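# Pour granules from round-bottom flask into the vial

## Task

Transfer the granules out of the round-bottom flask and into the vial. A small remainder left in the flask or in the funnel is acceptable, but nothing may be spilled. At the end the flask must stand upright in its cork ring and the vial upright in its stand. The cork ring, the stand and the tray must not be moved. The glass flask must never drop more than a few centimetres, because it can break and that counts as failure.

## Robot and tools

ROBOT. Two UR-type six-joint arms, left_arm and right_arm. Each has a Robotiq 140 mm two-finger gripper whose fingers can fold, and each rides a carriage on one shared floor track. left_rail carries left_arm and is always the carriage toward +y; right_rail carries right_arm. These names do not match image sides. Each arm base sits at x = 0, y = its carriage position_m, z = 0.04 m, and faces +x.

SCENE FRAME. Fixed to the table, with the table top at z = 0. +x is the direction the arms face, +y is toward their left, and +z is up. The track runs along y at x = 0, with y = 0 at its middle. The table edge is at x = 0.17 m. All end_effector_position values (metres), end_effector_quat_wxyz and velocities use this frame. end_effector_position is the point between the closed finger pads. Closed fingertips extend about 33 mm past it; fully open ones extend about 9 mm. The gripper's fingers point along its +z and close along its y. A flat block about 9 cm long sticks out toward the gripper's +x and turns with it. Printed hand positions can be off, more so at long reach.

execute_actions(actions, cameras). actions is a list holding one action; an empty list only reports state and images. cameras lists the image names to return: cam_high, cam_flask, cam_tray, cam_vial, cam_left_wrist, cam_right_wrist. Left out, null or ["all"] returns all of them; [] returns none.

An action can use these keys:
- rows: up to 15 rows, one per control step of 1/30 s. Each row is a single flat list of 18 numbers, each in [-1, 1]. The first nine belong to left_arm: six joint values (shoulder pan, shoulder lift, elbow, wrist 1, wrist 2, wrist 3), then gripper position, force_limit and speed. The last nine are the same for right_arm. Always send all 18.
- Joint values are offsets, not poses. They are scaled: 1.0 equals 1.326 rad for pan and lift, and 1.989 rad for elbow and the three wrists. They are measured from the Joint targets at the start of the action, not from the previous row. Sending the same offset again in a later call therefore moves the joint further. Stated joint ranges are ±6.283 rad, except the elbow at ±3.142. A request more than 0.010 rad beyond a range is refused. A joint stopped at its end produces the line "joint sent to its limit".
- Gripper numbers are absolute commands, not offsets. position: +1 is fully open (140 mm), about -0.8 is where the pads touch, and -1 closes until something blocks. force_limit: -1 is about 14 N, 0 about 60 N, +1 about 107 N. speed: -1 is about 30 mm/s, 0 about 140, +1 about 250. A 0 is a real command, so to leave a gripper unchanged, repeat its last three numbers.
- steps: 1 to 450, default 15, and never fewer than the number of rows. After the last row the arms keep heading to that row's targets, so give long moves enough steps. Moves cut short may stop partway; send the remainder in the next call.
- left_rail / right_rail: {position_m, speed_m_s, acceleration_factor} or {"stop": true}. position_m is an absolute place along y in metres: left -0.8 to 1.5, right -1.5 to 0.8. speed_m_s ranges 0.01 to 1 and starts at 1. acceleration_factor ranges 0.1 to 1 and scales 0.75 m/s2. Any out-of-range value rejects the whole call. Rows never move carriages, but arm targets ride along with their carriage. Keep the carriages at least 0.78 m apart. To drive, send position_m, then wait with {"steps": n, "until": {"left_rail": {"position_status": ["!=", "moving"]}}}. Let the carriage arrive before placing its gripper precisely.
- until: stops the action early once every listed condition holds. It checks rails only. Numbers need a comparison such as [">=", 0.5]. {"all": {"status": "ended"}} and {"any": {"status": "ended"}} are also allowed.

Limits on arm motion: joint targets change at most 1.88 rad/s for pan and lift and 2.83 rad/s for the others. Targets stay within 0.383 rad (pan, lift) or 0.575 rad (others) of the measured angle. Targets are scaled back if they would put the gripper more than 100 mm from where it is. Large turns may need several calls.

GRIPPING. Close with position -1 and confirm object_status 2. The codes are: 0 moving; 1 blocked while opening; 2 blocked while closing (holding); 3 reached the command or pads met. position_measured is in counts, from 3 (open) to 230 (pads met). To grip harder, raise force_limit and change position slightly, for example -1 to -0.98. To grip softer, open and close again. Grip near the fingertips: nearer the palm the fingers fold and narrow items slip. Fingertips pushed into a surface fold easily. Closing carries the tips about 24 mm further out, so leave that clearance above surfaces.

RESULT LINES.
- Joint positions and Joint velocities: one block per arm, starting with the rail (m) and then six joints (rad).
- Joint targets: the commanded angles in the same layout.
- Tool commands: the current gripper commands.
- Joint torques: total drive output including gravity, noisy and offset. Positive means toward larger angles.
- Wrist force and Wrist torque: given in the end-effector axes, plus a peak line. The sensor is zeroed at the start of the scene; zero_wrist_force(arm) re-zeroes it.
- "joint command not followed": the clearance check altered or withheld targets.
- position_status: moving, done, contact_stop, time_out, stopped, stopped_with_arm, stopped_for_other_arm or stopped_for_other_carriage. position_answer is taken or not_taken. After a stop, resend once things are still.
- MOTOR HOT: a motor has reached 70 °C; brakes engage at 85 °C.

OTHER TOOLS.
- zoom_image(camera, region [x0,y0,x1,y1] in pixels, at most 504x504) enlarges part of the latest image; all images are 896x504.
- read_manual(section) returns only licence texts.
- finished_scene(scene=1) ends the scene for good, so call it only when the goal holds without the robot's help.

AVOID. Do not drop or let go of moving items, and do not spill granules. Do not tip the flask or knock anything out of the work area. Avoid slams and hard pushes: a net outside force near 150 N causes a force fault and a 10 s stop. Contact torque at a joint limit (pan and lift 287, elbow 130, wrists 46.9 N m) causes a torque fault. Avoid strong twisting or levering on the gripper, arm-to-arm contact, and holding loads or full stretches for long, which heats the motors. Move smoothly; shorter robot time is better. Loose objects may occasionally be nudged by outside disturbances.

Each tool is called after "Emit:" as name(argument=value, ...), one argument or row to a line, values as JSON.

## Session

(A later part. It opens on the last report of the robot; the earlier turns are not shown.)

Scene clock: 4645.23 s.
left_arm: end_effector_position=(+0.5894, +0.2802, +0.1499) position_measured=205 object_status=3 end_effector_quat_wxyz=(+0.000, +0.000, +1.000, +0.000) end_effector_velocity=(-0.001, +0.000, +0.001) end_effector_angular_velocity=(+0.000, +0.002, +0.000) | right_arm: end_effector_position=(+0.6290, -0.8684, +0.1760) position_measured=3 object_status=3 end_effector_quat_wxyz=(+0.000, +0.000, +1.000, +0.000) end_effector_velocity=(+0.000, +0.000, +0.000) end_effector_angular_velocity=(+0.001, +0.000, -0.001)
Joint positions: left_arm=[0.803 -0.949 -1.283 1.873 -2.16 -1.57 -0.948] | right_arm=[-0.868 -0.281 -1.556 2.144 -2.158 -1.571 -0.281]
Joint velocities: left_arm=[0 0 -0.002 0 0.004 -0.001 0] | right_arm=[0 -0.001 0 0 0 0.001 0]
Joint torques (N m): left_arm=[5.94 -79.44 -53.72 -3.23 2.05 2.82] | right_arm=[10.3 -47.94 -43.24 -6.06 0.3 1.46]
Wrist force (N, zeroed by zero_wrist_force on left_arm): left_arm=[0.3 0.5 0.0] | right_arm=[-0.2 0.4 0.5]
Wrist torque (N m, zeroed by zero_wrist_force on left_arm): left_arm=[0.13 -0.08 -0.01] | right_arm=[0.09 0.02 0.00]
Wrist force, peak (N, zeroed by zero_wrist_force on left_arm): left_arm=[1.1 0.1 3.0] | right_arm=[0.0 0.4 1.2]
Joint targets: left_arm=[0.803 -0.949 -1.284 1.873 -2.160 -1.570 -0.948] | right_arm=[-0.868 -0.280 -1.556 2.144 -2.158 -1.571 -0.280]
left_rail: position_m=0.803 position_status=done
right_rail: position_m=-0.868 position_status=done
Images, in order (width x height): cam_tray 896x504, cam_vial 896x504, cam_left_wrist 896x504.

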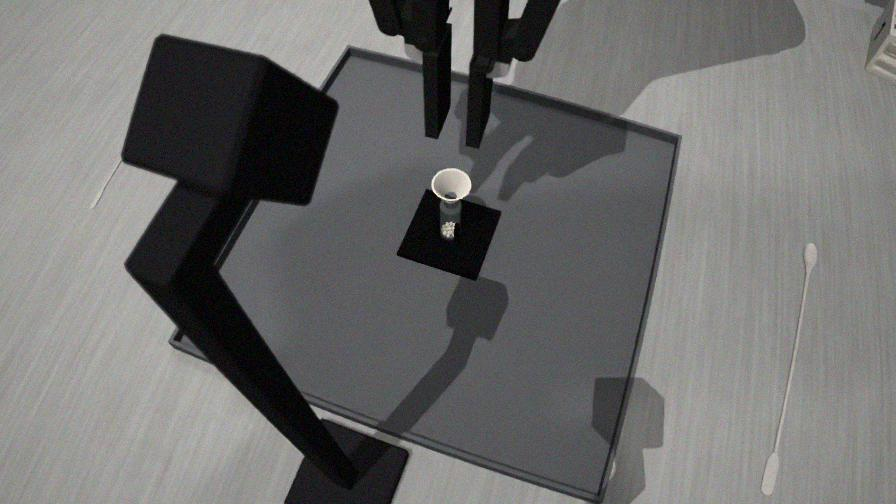

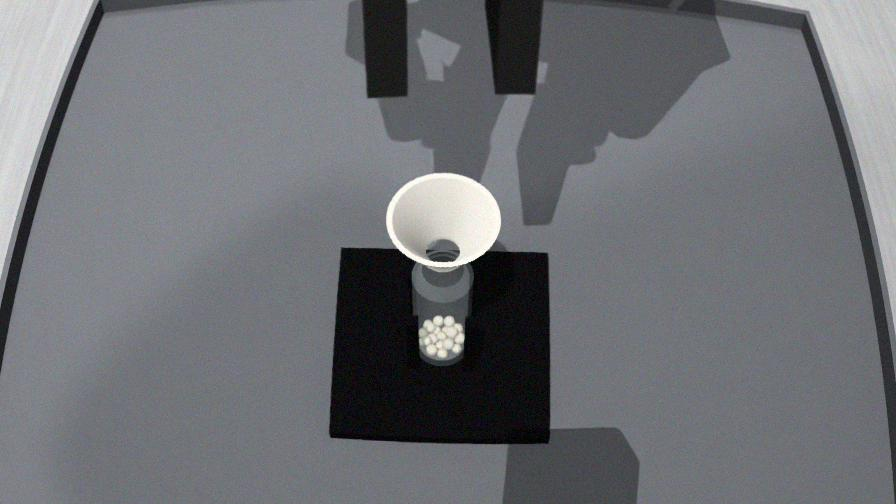

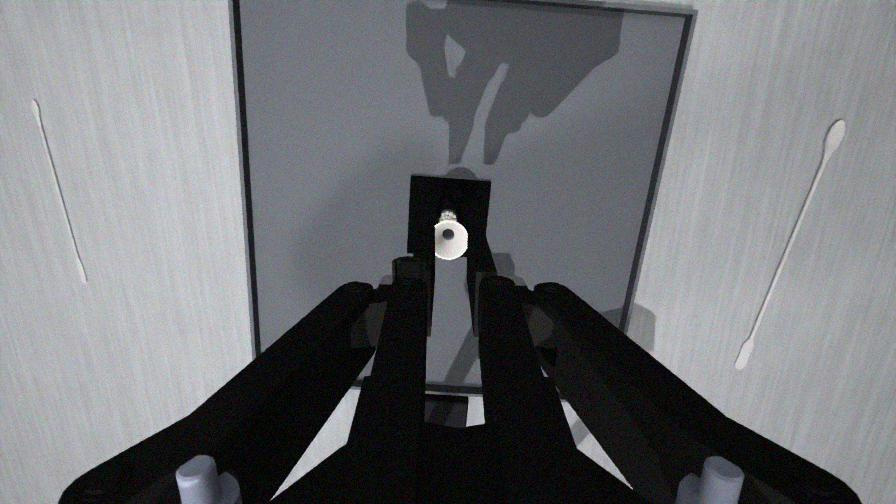

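Emit:
zoom_image(
  camera="cam_vial",
  region=[412, 308, 472, 368],
)

Emit:
zoom_image(
  camera="cam_tray",
  region=[425, 200, 475, 250],
)

Emit:
zoom_image(
  camera="cam_left_wrist",
  region=[425, 195, 475, 245],
)

Scaled by 8.400 from the camera's 896x504 image, which has a finer 1280x720 frame.

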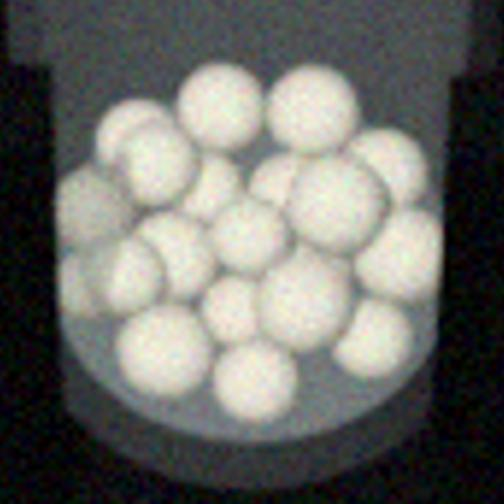

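Scaled by 10.080 from the camera's 896x504 image, which has a finer 1280x720 frame.

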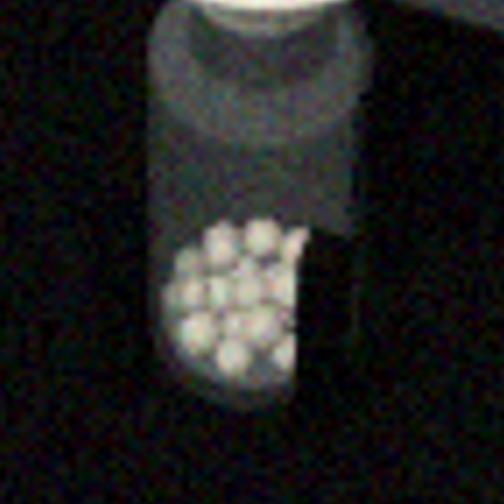

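Scaled by 10.080 from the camera's 896x504 image, which has a finer 1280x720 frame.

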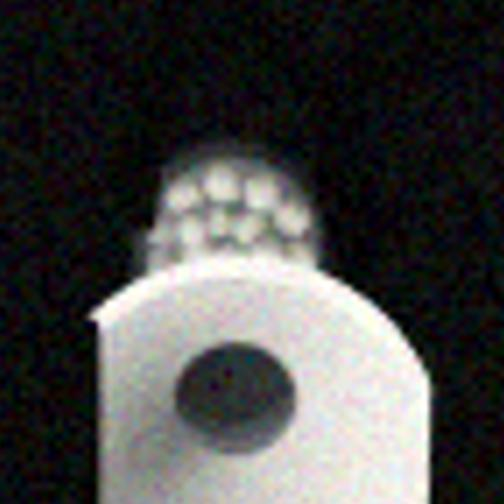

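Emit:
execute_actions(
  actions=[],
  cameras=["cam_high", "cam_flask"],
)

Emit:
zoom_image(
  camera="cam_high",
  region=[450, 270, 620, 430],
)

Emit:
zoom_image(
  camera="cam_high",
  region=[560, 280, 740, 450],
)

Scene clock: 4796.43 s.
left_arm: end_effector_position=(+0.5894, +0.2802, +0.1501) position_measured=205 object_status=3 end_effector_quat_wxyz=(+0.000, +0.000, +1.000, +0.000) end_effector_velocity=(+0.000, +0.000, +0.000) end_effector_angular_velocity=(+0.000, +0.000, -0.001) | right_arm: end_effector_position=(+0.6290, -0.8684, +0.1760) position_measured=3 object_status=3 end_effector_quat_wxyz=(+0.000, +0.000, +1.000, +0.000) end_effector_velocity=(+0.000, -0.001, +0.000) end_effector_angular_velocity=(-0.001, +0.000, +0.000)
Joint positions: left_arm=[0.803 -0.949 -1.284 1.873 -2.16 -1.57 -0.948] | right_arm=[-0.868 -0.281 -1.556 2.144 -2.158 -1.571 -0.28]
Joint velocities: left_arm=[0 0 0 0 0 0 0.001] | right_arm=[0 -0.001 0 0.001 -0.001 -0.001 0]
Joint torques (N m): left_arm=[4.52 -84.28 -46.45 -3.55 2.03 2.85] | right_arm=[8.43 -46.81 -42.64 -5.88 0.46 1.16]
Wrist force (N, zeroed by zero_wrist_force on left_arm): left_arm=[0.3 0.2 -0.2] | right_arm=[0.1 0.4 0.6]
Wrist torque (N m, zeroed by zero_wrist_force on left_arm): left_arm=[0.08 -0.08 -0.01] | right_arm=[0.09 -0.05 0.00]
Wrist force, peak (N, zeroed by zero_wrist_force on left_arm): left_arm=[0.7 0.5 -0.9] | right_arm=[0.1 0.8 0.9]
Joint targets: left_arm=[0.803 -0.949 -1.284 1.873 -2.160 -1.570 -0.948] | right_arm=[-0.868 -0.280 -1.556 2.144 -2.158 -1.571 -0.280]
Tool commands: left_gripper/position=-0.6 left_gripper/force_limit=-1.0 left_gripper/speed=-1.0 right_gripper/position=+1.0 right_gripper/force_limit=+0.0 right_gripper/speed=+0.0
left_rail: position_m=0.803 position_status=done
right_rail: position_m=-0.868 position_status=done
Images, in order (width x height): cam_high 896x504, cam_flask 896x504.

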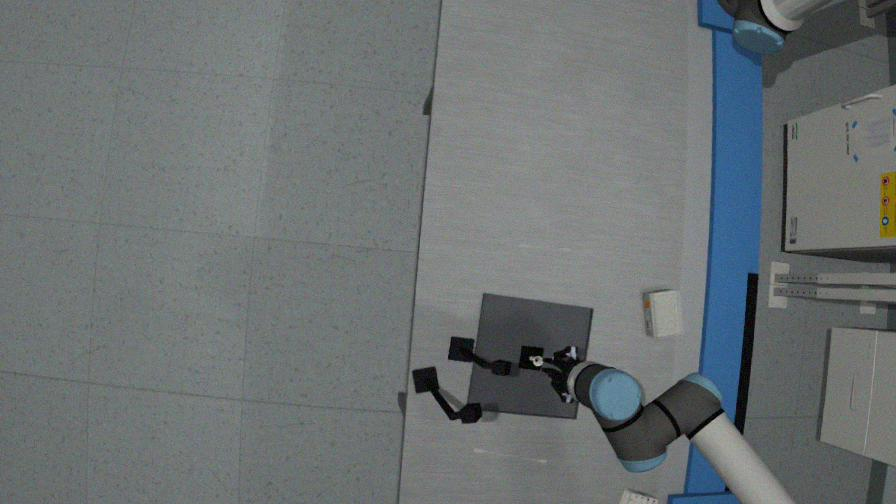

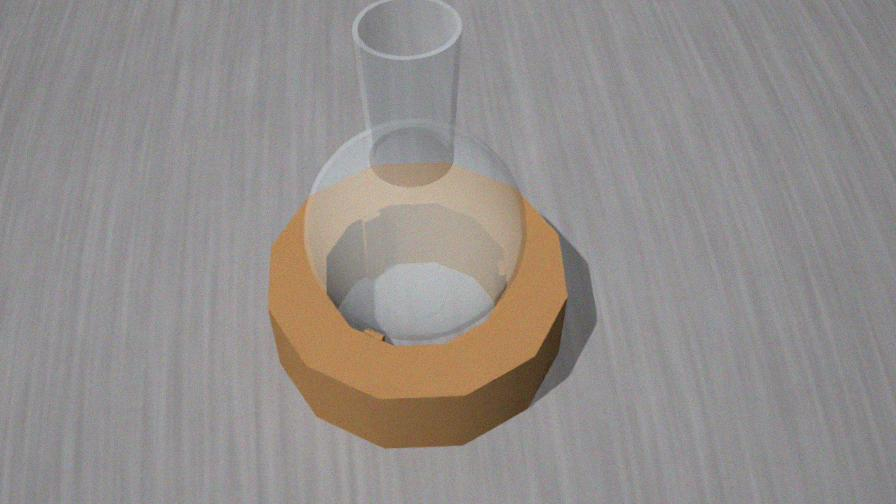

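Scaled by 2.965 from the camera's 896x504 image, which has a finer 1280x720 frame.

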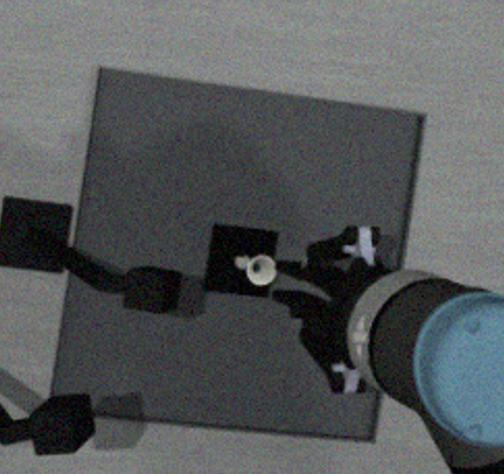

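Scaled by 2.800 from the camera's 896x504 image, which has a finer 1280x720 frame.

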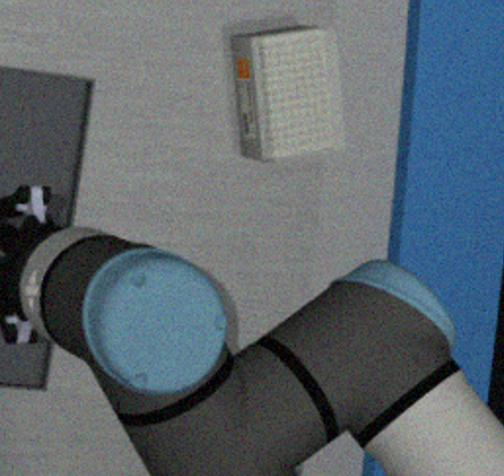

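Emit:
execute_actions(
  actions=[
    {"rows": [[0.000372,-0.003060,0.001190,0.000850,0,0.000248,-0.6,-1.0,-1.0,0,0,0,0,0,0,1.0,0.0,0.0],[0.001470,-0.012106,0.004709,0.003364,0,0.000981,-0.6,-1.0,-1.0,0,0,0,0,0,0,1.0,0.0,0.0],[0.003247,-0.026743,0.010404,0.007430,0,0.002166,-0.6,-1.0,-1.0,0,0,0,0,0,0,1.0,0.0,0.0],[0.005626,-0.046332,0.018024,0.012873,0,0.003753,-0.6,-1.0,-1.0,0,0,0,0,0,0,1.0,0.0,0.0],[0.008501,-0.070015,0.027237,0.019453,0,0.005671,-0.6,-1.0,-1.0,0,0,0,0,0,0,1.0,0.0,0.0],[0.011748,-0.096758,0.037640,0.026883,0,0.007837,-0.6,-1.0,-1.0,0,0,0,0,0,0,1.0,0.0,0.0],[0.015225,-0.125393,0.048779,0.034839,0,0.010157,-0.6,-1.0,-1.0,0,0,0,0,0,0,1.0,0.0,0.0],[0.018780,-0.154667,0.060168,0.042973,0,0.012528,-0.6,-1.0,-1.0,0,0,0,0,0,0,1.0,0.0,0.0],[0.022257,-0.183302,0.071307,0.050929,0,0.014847,-0.6,-1.0,-1.0,0,0,0,0,0,0,1.0,0.0,0.0],[0.025504,-0.210045,0.081710,0.058359,0,0.017014,-0.6,-1.0,-1.0,0,0,0,0,0,0,1.0,0.0,0.0],[0.028379,-0.233728,0.090923,0.064939,0,0.018932,-0.6,-1.0,-1.0,0,0,0,0,0,0,1.0,0.0,0.0],[0.030758,-0.253317,0.098543,0.070382,0,0.020519,-0.6,-1.0,-1.0,0,0,0,0,0,0,1.0,0.0,0.0],[0.032535,-0.267954,0.104238,0.074448,0,0.021704,-0.6,-1.0,-1.0,0,0,0,0,0,0,1.0,0.0,0.0],[0.033633,-0.277000,0.107757,0.076962,0,0.022437,-0.6,-1.0,-1.0,0,0,0,0,0,0,1.0,0.0,0.0],[0.034005,-0.280060,0.108947,0.077812,0,0.022685,-0.6,-1.0,-1.0,0,0,0,0,0,0,1.0,0.0,0.0]], "steps": 20},
  ],
  cameras=["cam_tray", "cam_vial", "cam_left_wrist"],
)

Emit:
zoom_image(
  camera="cam_left_wrist",
  region=[0, 0, 300, 168],
)

Emit:
zoom_image(
  camera="cam_left_wrist",
  region=[298, 0, 598, 168],
)

Emit:
zoom_image(
  camera="cam_left_wrist",
  region=[596, 0, 896, 168],
)

Emit:
zoom_image(
  camera="cam_left_wrist",
  region=[0, 160, 300, 328],
)

Emit:
zoom_image(
  camera="cam_left_wrist",
  region=[298, 160, 598, 328],
)

Emit:
zoom_image(
  camera="cam_left_wrist",
  region=[596, 160, 896, 328],
)

Scene clock: 4954.10 s.
left_arm: end_effector_position=(+0.5000, +0.4500, +0.2499) position_measured=205 object_status=3 end_effector_quat_wxyz=(+0.000, +0.000, +1.000, +0.000) end_effector_velocity=(-0.001, +0.001, +0.001) end_effector_angular_velocity=(-0.001, +0.000, -0.001) | right_arm: end_effector_position=(+0.6290, -0.8684, +0.1760) position_measured=3 object_status=3 end_effector_quat_wxyz=(+0.000, +0.000, +1.000, +0.000) end_effector_velocity=(+0.000, +0.001, +0.000) end_effector_angular_velocity=(+0.000, +0.000, +0.001)
Joint positions: left_arm=[0.803 -0.904 -1.654 2.089 -2.005 -1.57 -0.903] | right_arm=[-0.868 -0.281 -1.556 2.144 -2.158 -1.571 -0.28]
Joint velocities: left_arm=[0 0 -0.003 0.001 0.002 -0.001 0.001] | right_arm=[0 0.001 -0.001 0.001 0 0.001 0]
Joint torques (N m): left_arm=[11.81 -50.7 -29.49 -2.64 1.92 3.15] | right_arm=[10.69 -45.51 -42.76 -6.03 0.33 1.38]
Wrist force (N, zeroed by zero_wrist_force on left_arm): left_arm=[0.6 0.6 -0.1] | right_arm=[0.1 0.1 0.6]
Wrist torque (N m, zeroed by zero_wrist_force on left_arm): left_arm=[0.17 -0.12 -0.06] | right_arm=[0.03 -0.04 0.00]
Wrist force, peak (N, zeroed by zero_wrist_force on left_arm): left_arm=[3.0 4.0 -2.3] | right_arm=[0.2 0.6 1.3]
Joint targets: left_arm=[0.803 -0.904 -1.655 2.089 -2.005 -1.570 -0.903] | right_arm=[-0.868 -0.280 -1.556 2.144 -2.158 -1.571 -0.280]
left_rail: position_m=0.803 position_status=done
right_rail: position_m=-0.868 position_status=done
Images, in order (width x height): cam_tray 896x504, cam_vial 896x504, cam_left_wrist 896x504.

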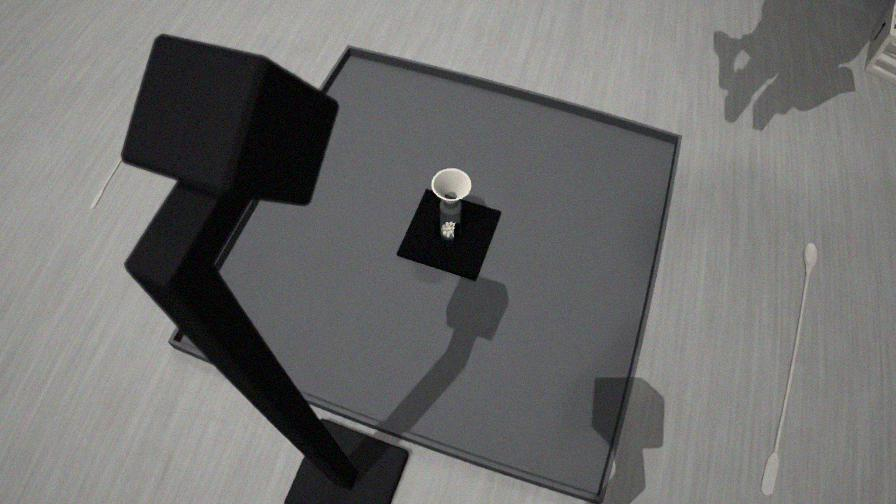

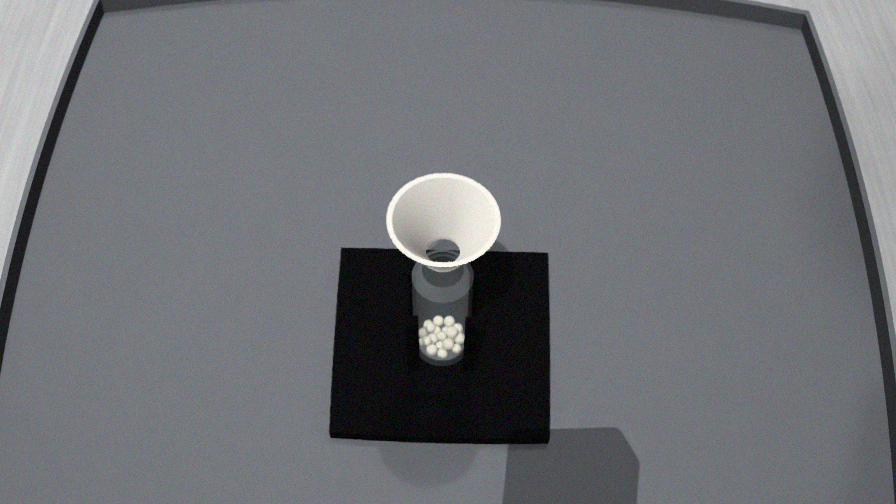

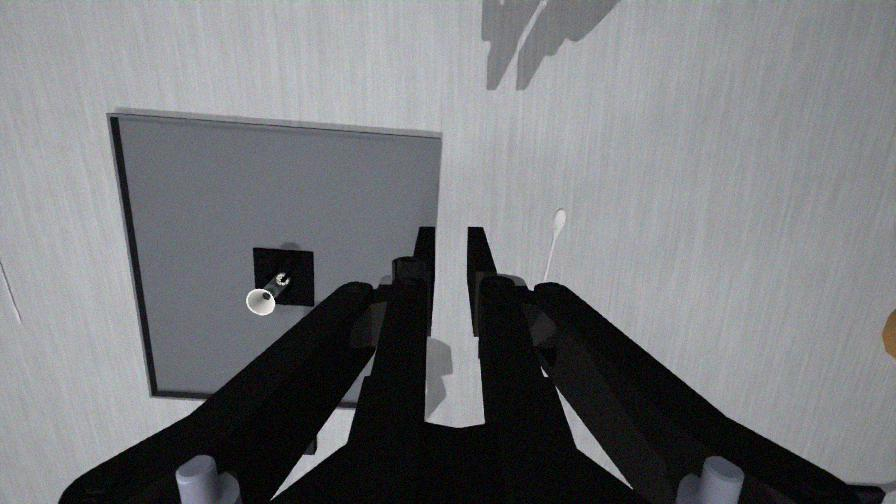

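Scaled by 1.680 from the camera's 896x504 image, which has a finer 1280x720 frame.

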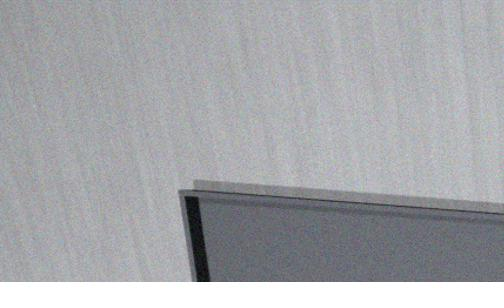

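Scaled by 1.680 from the camera's 896x504 image, which has a finer 1280x720 frame.

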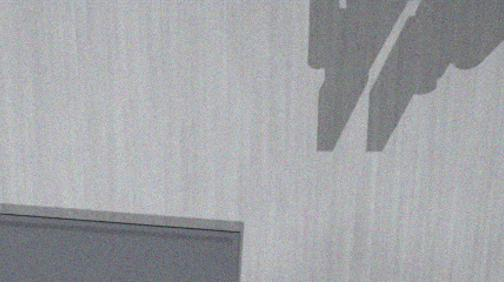

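Scaled by 1.680 from the camera's 896x504 image, which has a finer 1280x720 frame.

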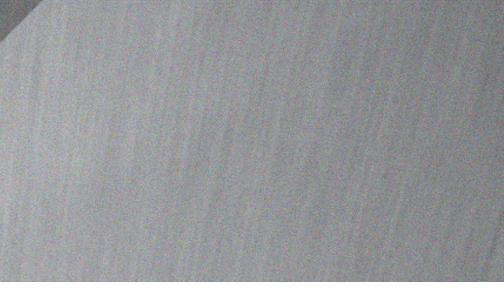

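Scaled by 1.680 from the camera's 896x504 image, which has a finer 1280x720 frame.

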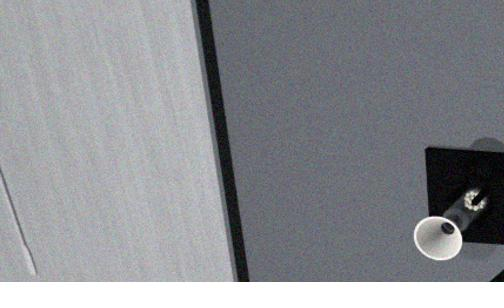

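Scaled by 1.680 from the camera's 896x504 image, which has a finer 1280x720 frame.

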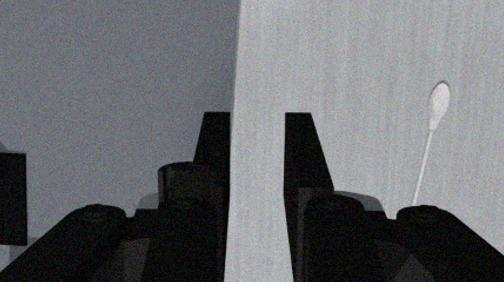

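Scaled by 1.680 from the camera's 896x504 image, which has a finer 1280x720 frame.

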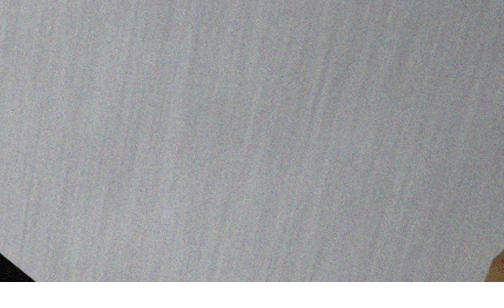

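Emit:
zoom_image(
  camera="cam_tray",
  region=[580, 120, 760, 221],
)

Emit:
zoom_image(
  camera="cam_tray",
  region=[570, 215, 750, 316],
)

Emit:
zoom_image(
  camera="cam_tray",
  region=[560, 310, 740, 411],
)

Emit:
zoom_image(
  camera="cam_tray",
  region=[540, 400, 720, 503],
)

Emit:
zoom_image(
  camera="cam_tray",
  region=[330, 30, 590, 176],
)

Emit:
zoom_image(
  camera="cam_tray",
  region=[200, 150, 460, 296],
)

Emit:
zoom_image(
  camera="cam_tray",
  region=[250, 270, 510, 416],
)

Emit:
zoom_image(
  camera="cam_tray",
  region=[380, 150, 640, 296],
)

Emit:
zoom_image(
  camera="cam_tray",
  region=[380, 280, 640, 426],
)

Scaled by 2.800 from the camera's 896x504 image, which has a finer 1280x720 frame.

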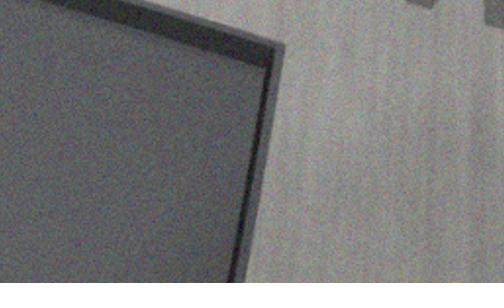

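Scaled by 2.800 from the camera's 896x504 image, which has a finer 1280x720 frame.

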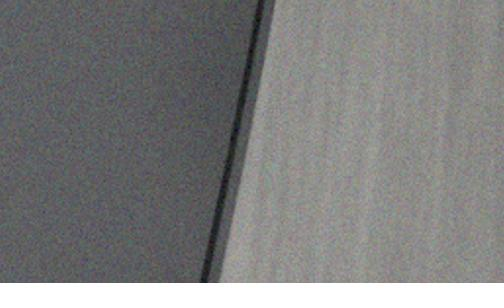

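Scaled by 2.800 from the camera's 896x504 image, which has a finer 1280x720 frame.

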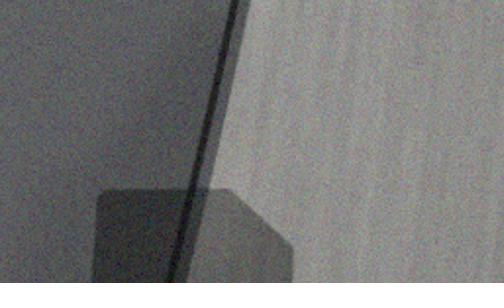

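Scaled by 2.800 from the camera's 896x504 image, which has a finer 1280x720 frame.

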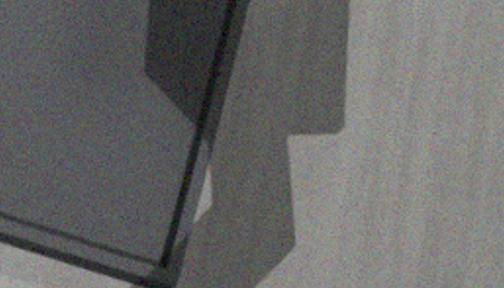

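Scaled by 1.938 from the camera's 896x504 image, which has a finer 1280x720 frame.

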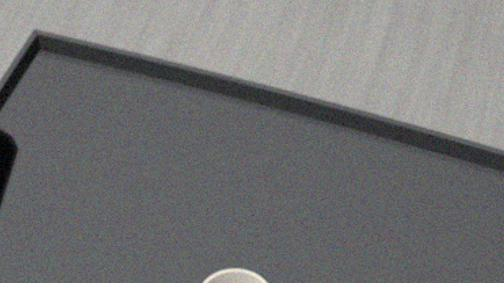

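Scaled by 1.938 from the camera's 896x504 image, which has a finer 1280x720 frame.

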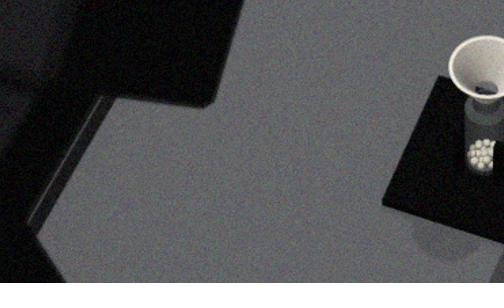

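Scaled by 1.938 from the camera's 896x504 image, which has a finer 1280x720 frame.

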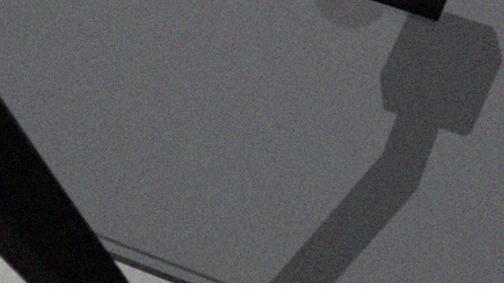

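Scaled by 1.938 from the camera's 896x504 image, which has a finer 1280x720 frame.

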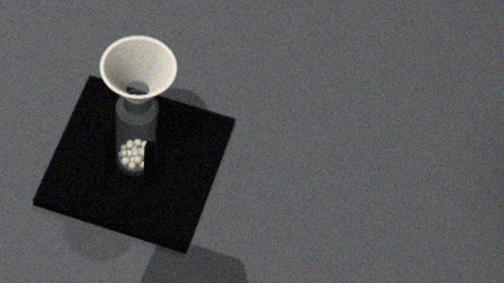

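Scaled by 1.938 from the camera's 896x504 image, which has a finer 1280x720 frame.

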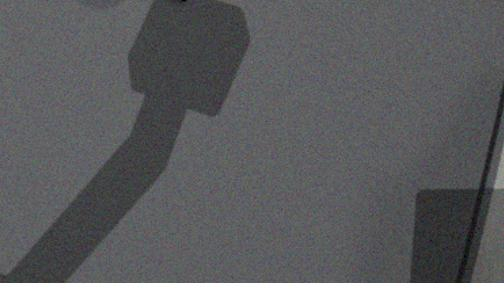

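Emit:
execute_actions(
  actions=[
    {"rows": [[0.002827,-0.002504,0.001456,0.000214,0,0.001884,-0.6,-1.0,-1.0,0,0,0,0,0,0,1.0,0.0,0.0],[0.010547,-0.009345,0.005432,0.000798,0,0.007031,-0.6,-1.0,-1.0,0,0,0,0,0,0,1.0,0.0,0.0],[0.021094,-0.018689,0.010865,0.001595,0,0.014063,-0.6,-1.0,-1.0,0,0,0,0,0,0,1.0,0.0,0.0],[0.031640,-0.028034,0.016297,0.002393,0,0.021094,-0.6,-1.0,-1.0,0,0,0,0,0,0,1.0,0.0,0.0],[0.039360,-0.034874,0.020273,0.002976,0,0.026241,-0.6,-1.0,-1.0,0,0,0,0,0,0,1.0,0.0,0.0],[0.042187,-0.037378,0.021729,0.003190,0,0.028125,-0.6,-1.0,-1.0,0,0,0,0,0,0,1.0,0.0,0.0]], "steps": 14},
  ],
  cameras=["cam_left_wrist"],
)

Emit:
zoom_image(
  camera="cam_left_wrist",
  region=[300, 120, 480, 221],
)

Emit:
zoom_image(
  camera="cam_left_wrist",
  region=[280, 190, 460, 291],
)

Emit:
zoom_image(
  camera="cam_left_wrist",
  region=[440, 120, 720, 277],
)

Emit:
zoom_image(
  camera="cam_left_wrist",
  region=[90, 100, 370, 257],
)

Emit:
zoom_image(
  camera="cam_left_wrist",
  region=[60, 250, 340, 407],
)

Scene clock: 4995.10 s.
left_arm: end_effector_position=(+0.4999, +0.4998, +0.2500) position_measured=205 object_status=3 end_effector_quat_wxyz=(+0.000, +0.000, +1.000, +0.000) end_effector_velocity=(+0.000, +0.002, +0.000) end_effector_angular_velocity=(+0.000, +0.000, -0.002) | right_arm: end_effector_position=(+0.6290, -0.8684, +0.1760) position_measured=3 object_status=3 end_effector_quat_wxyz=(+0.000, +0.000, +1.000, +0.000) end_effector_velocity=(+0.000, -0.001, -0.001) end_effector_angular_velocity=(+0.001, +0.002, -0.002)
Joint positions: left_arm=[0.803 -0.848 -1.704 2.132 -1.999 -1.57 -0.848] | right_arm=[-0.868 -0.281 -1.556 2.144 -2.158 -1.571 -0.28]
Joint velocities: left_arm=[0 0.002 -0.003 0.002 0 0 0.005] | right_arm=[0 -0.002 0.001 0 0.001 0.001 0]
Joint torques (N m): left_arm=[16.96 -47.38 -33.6 -2.63 2.14 3.03] | right_arm=[10.66 -48.86 -41.95 -5.41 0.08 1.33]
Wrist force (N, zeroed by zero_wrist_force on left_arm): left_arm=[0.8 0.1 -0.1] | right_arm=[0.0 0.2 0.7]
Wrist torque (N m, zeroed by zero_wrist_force on left_arm): left_arm=[0.02 -0.15 -0.04] | right_arm=[0.04 -0.01 0.00]
Wrist force, peak (N, zeroed by zero_wrist_force on left_arm): left_arm=[1.1 -3.0 -0.2] | right_arm=[-0.1 0.7 1.1]
Joint targets: left_arm=[0.803 -0.848 -1.704 2.133 -1.999 -1.570 -0.847] | right_arm=[-0.868 -0.280 -1.556 2.144 -2.158 -1.571 -0.280]
left_rail: position_m=0.803 position_status=done
right_rail: position_m=-0.868 position_status=done
Images, in order (width x height): cam_left_wrist 896x504.

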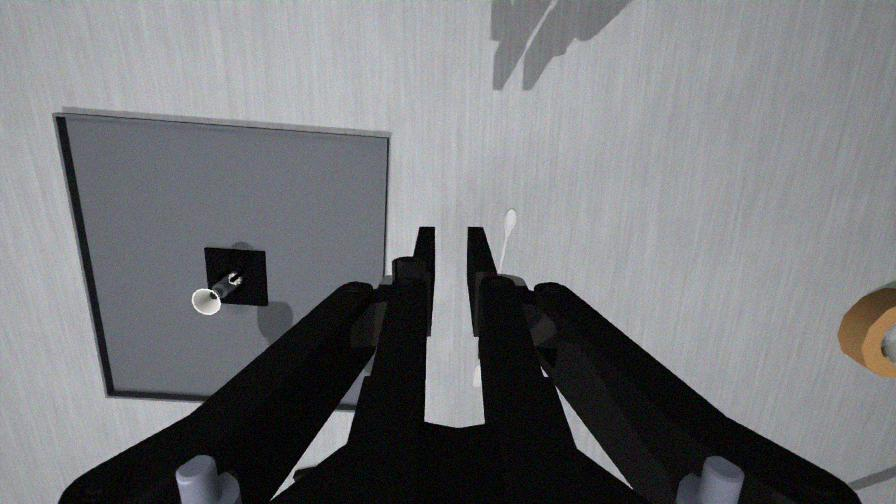

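Scaled by 2.800 from the camera's 896x504 image, which has a finer 1280x720 frame.

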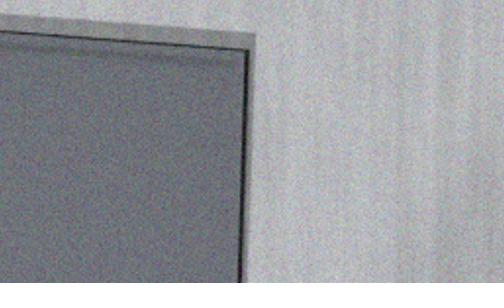

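Scaled by 2.800 from the camera's 896x504 image, which has a finer 1280x720 frame.

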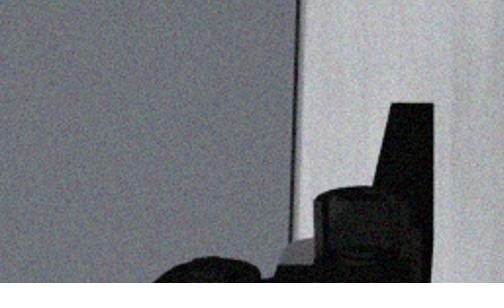

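Scaled by 1.800 from the camera's 896x504 image, which has a finer 1280x720 frame.

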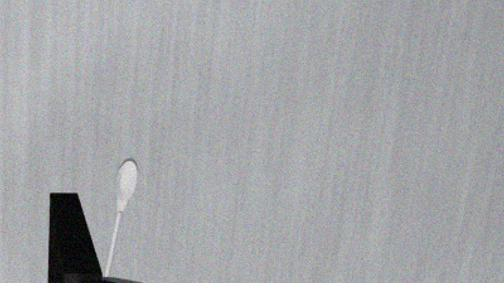

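Scaled by 1.800 from the camera's 896x504 image, which has a finer 1280x720 frame.

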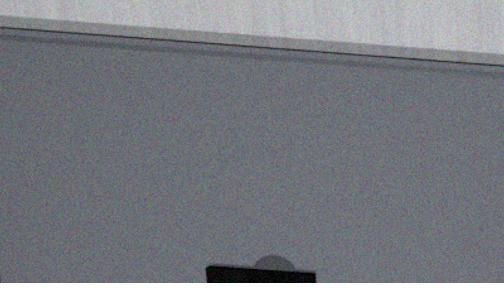

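Scaled by 1.800 from the camera's 896x504 image, which has a finer 1280x720 frame.

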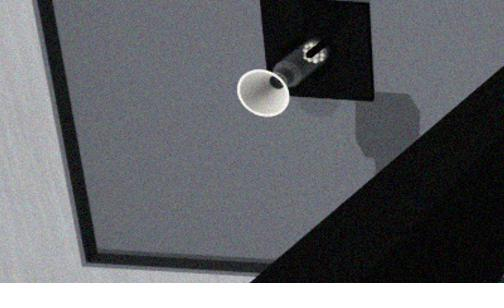

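Emit:
execute_actions(
  actions=[],
  cameras=["cam_vial"],
)

Emit:
zoom_image(
  camera="cam_vial",
  region=[414, 312, 446, 362],
)

Emit:
zoom_image(
  camera="cam_vial",
  region=[438, 312, 470, 362],
)

Emit:
zoom_image(
  camera="cam_vial",
  region=[380, 170, 510, 280],
)

Scene clock: 5007.43 s.
left_arm: end_effector_position=(+0.4999, +0.5001, +0.2500) position_measured=205 object_status=3 end_effector_quat_wxyz=(+0.000, +0.000, +1.000, +0.000) end_effector_velocity=(+0.000, +0.000, +0.000) end_effector_angular_velocity=(+0.000, +0.000, +0.003) | right_arm: end_effector_position=(+0.6290, -0.8684, +0.1760) position_measured=3 object_status=3 end_effector_quat_wxyz=(+0.000, +0.000, +1.000, +0.000) end_effector_velocity=(+0.000, +0.000, +0.000) end_effector_angular_velocity=(+0.000, +0.000, -0.001)
Joint positions: left_arm=[0.803 -0.848 -1.704 2.133 -1.999 -1.57 -0.847] | right_arm=[-0.868 -0.281 -1.556 2.144 -2.158 -1.571 -0.28]
Joint velocities: left_arm=[0 0 0 0.001 0 0 -0.003] | right_arm=[0 0 0.001 -0.001 0.001 0 0]
Joint torques (N m): left_arm=[11.63 -48.35 -37.23 -3.75 1.81 3.02] | right_arm=[9.91 -44.91 -41.38 -6.24 0.2 1.7]
Wrist force (N, zeroed by zero_wrist_force on left_arm): left_arm=[0.7 0.2 -0.5] | right_arm=[-0.5 0.5 0.8]
Wrist torque (N m, zeroed by zero_wrist_force on left_arm): left_arm=[0.04 -0.12 -0.04] | right_arm=[0.10 0.08 0.01]
Wrist force, peak (N, zeroed by zero_wrist_force on left_arm): left_arm=[1.2 0.0 -0.1] | right_arm=[0.1 0.7 1.0]
Joint targets: left_arm=[0.803 -0.848 -1.704 2.133 -1.999 -1.570 -0.847] | right_arm=[-0.868 -0.280 -1.556 2.144 -2.158 -1.571 -0.280]
Tool commands: left_gripper/position=-0.6 left_gripper/force_limit=-1.0 left_gripper/speed=-1.0 right_gripper/position=+1.0 right_gripper/force_limit=+0.0 right_gripper/speed=+0.0
left_rail: position_m=0.803 position_status=done
right_rail: position_m=-0.868 position_status=done
Images, in order (width x height): cam_vial 896x504.

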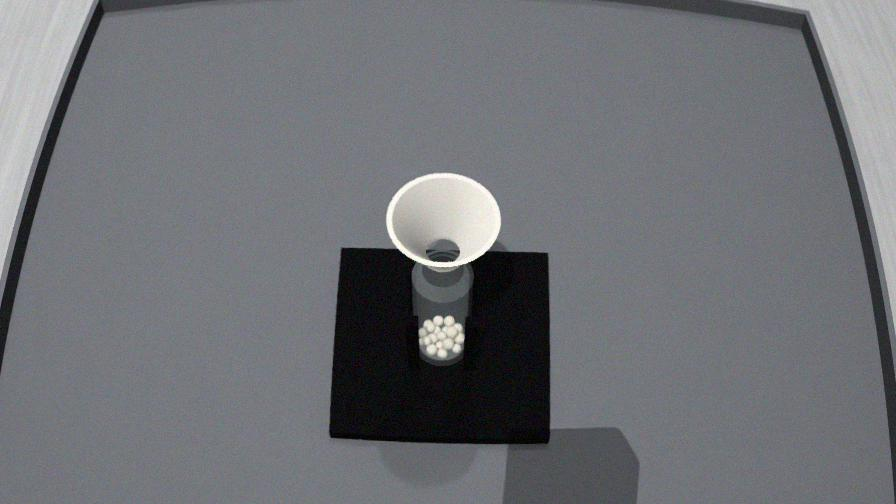

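Scaled by 10.080 from the camera's 896x504 image, which has a finer 1280x720 frame.

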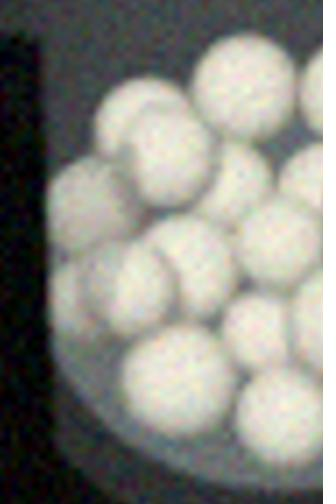

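Scaled by 10.080 from the camera's 896x504 image, which has a finer 1280x720 frame.

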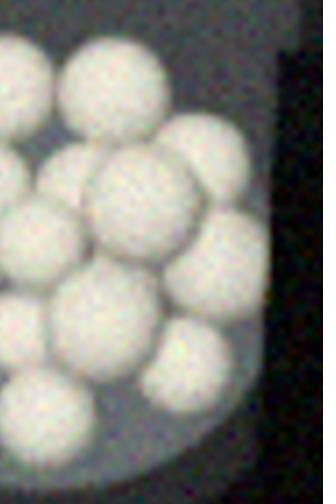

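Scaled by 3.877 from the camera's 896x504 image, which has a finer 1280x720 frame.

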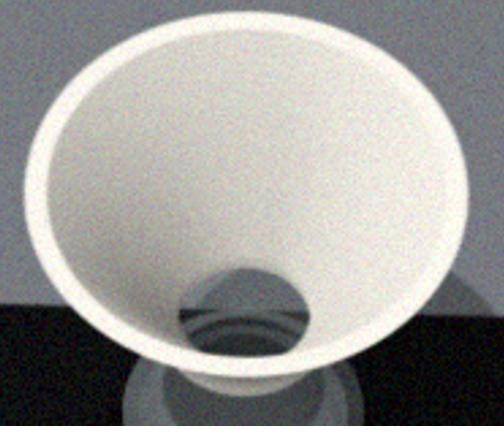

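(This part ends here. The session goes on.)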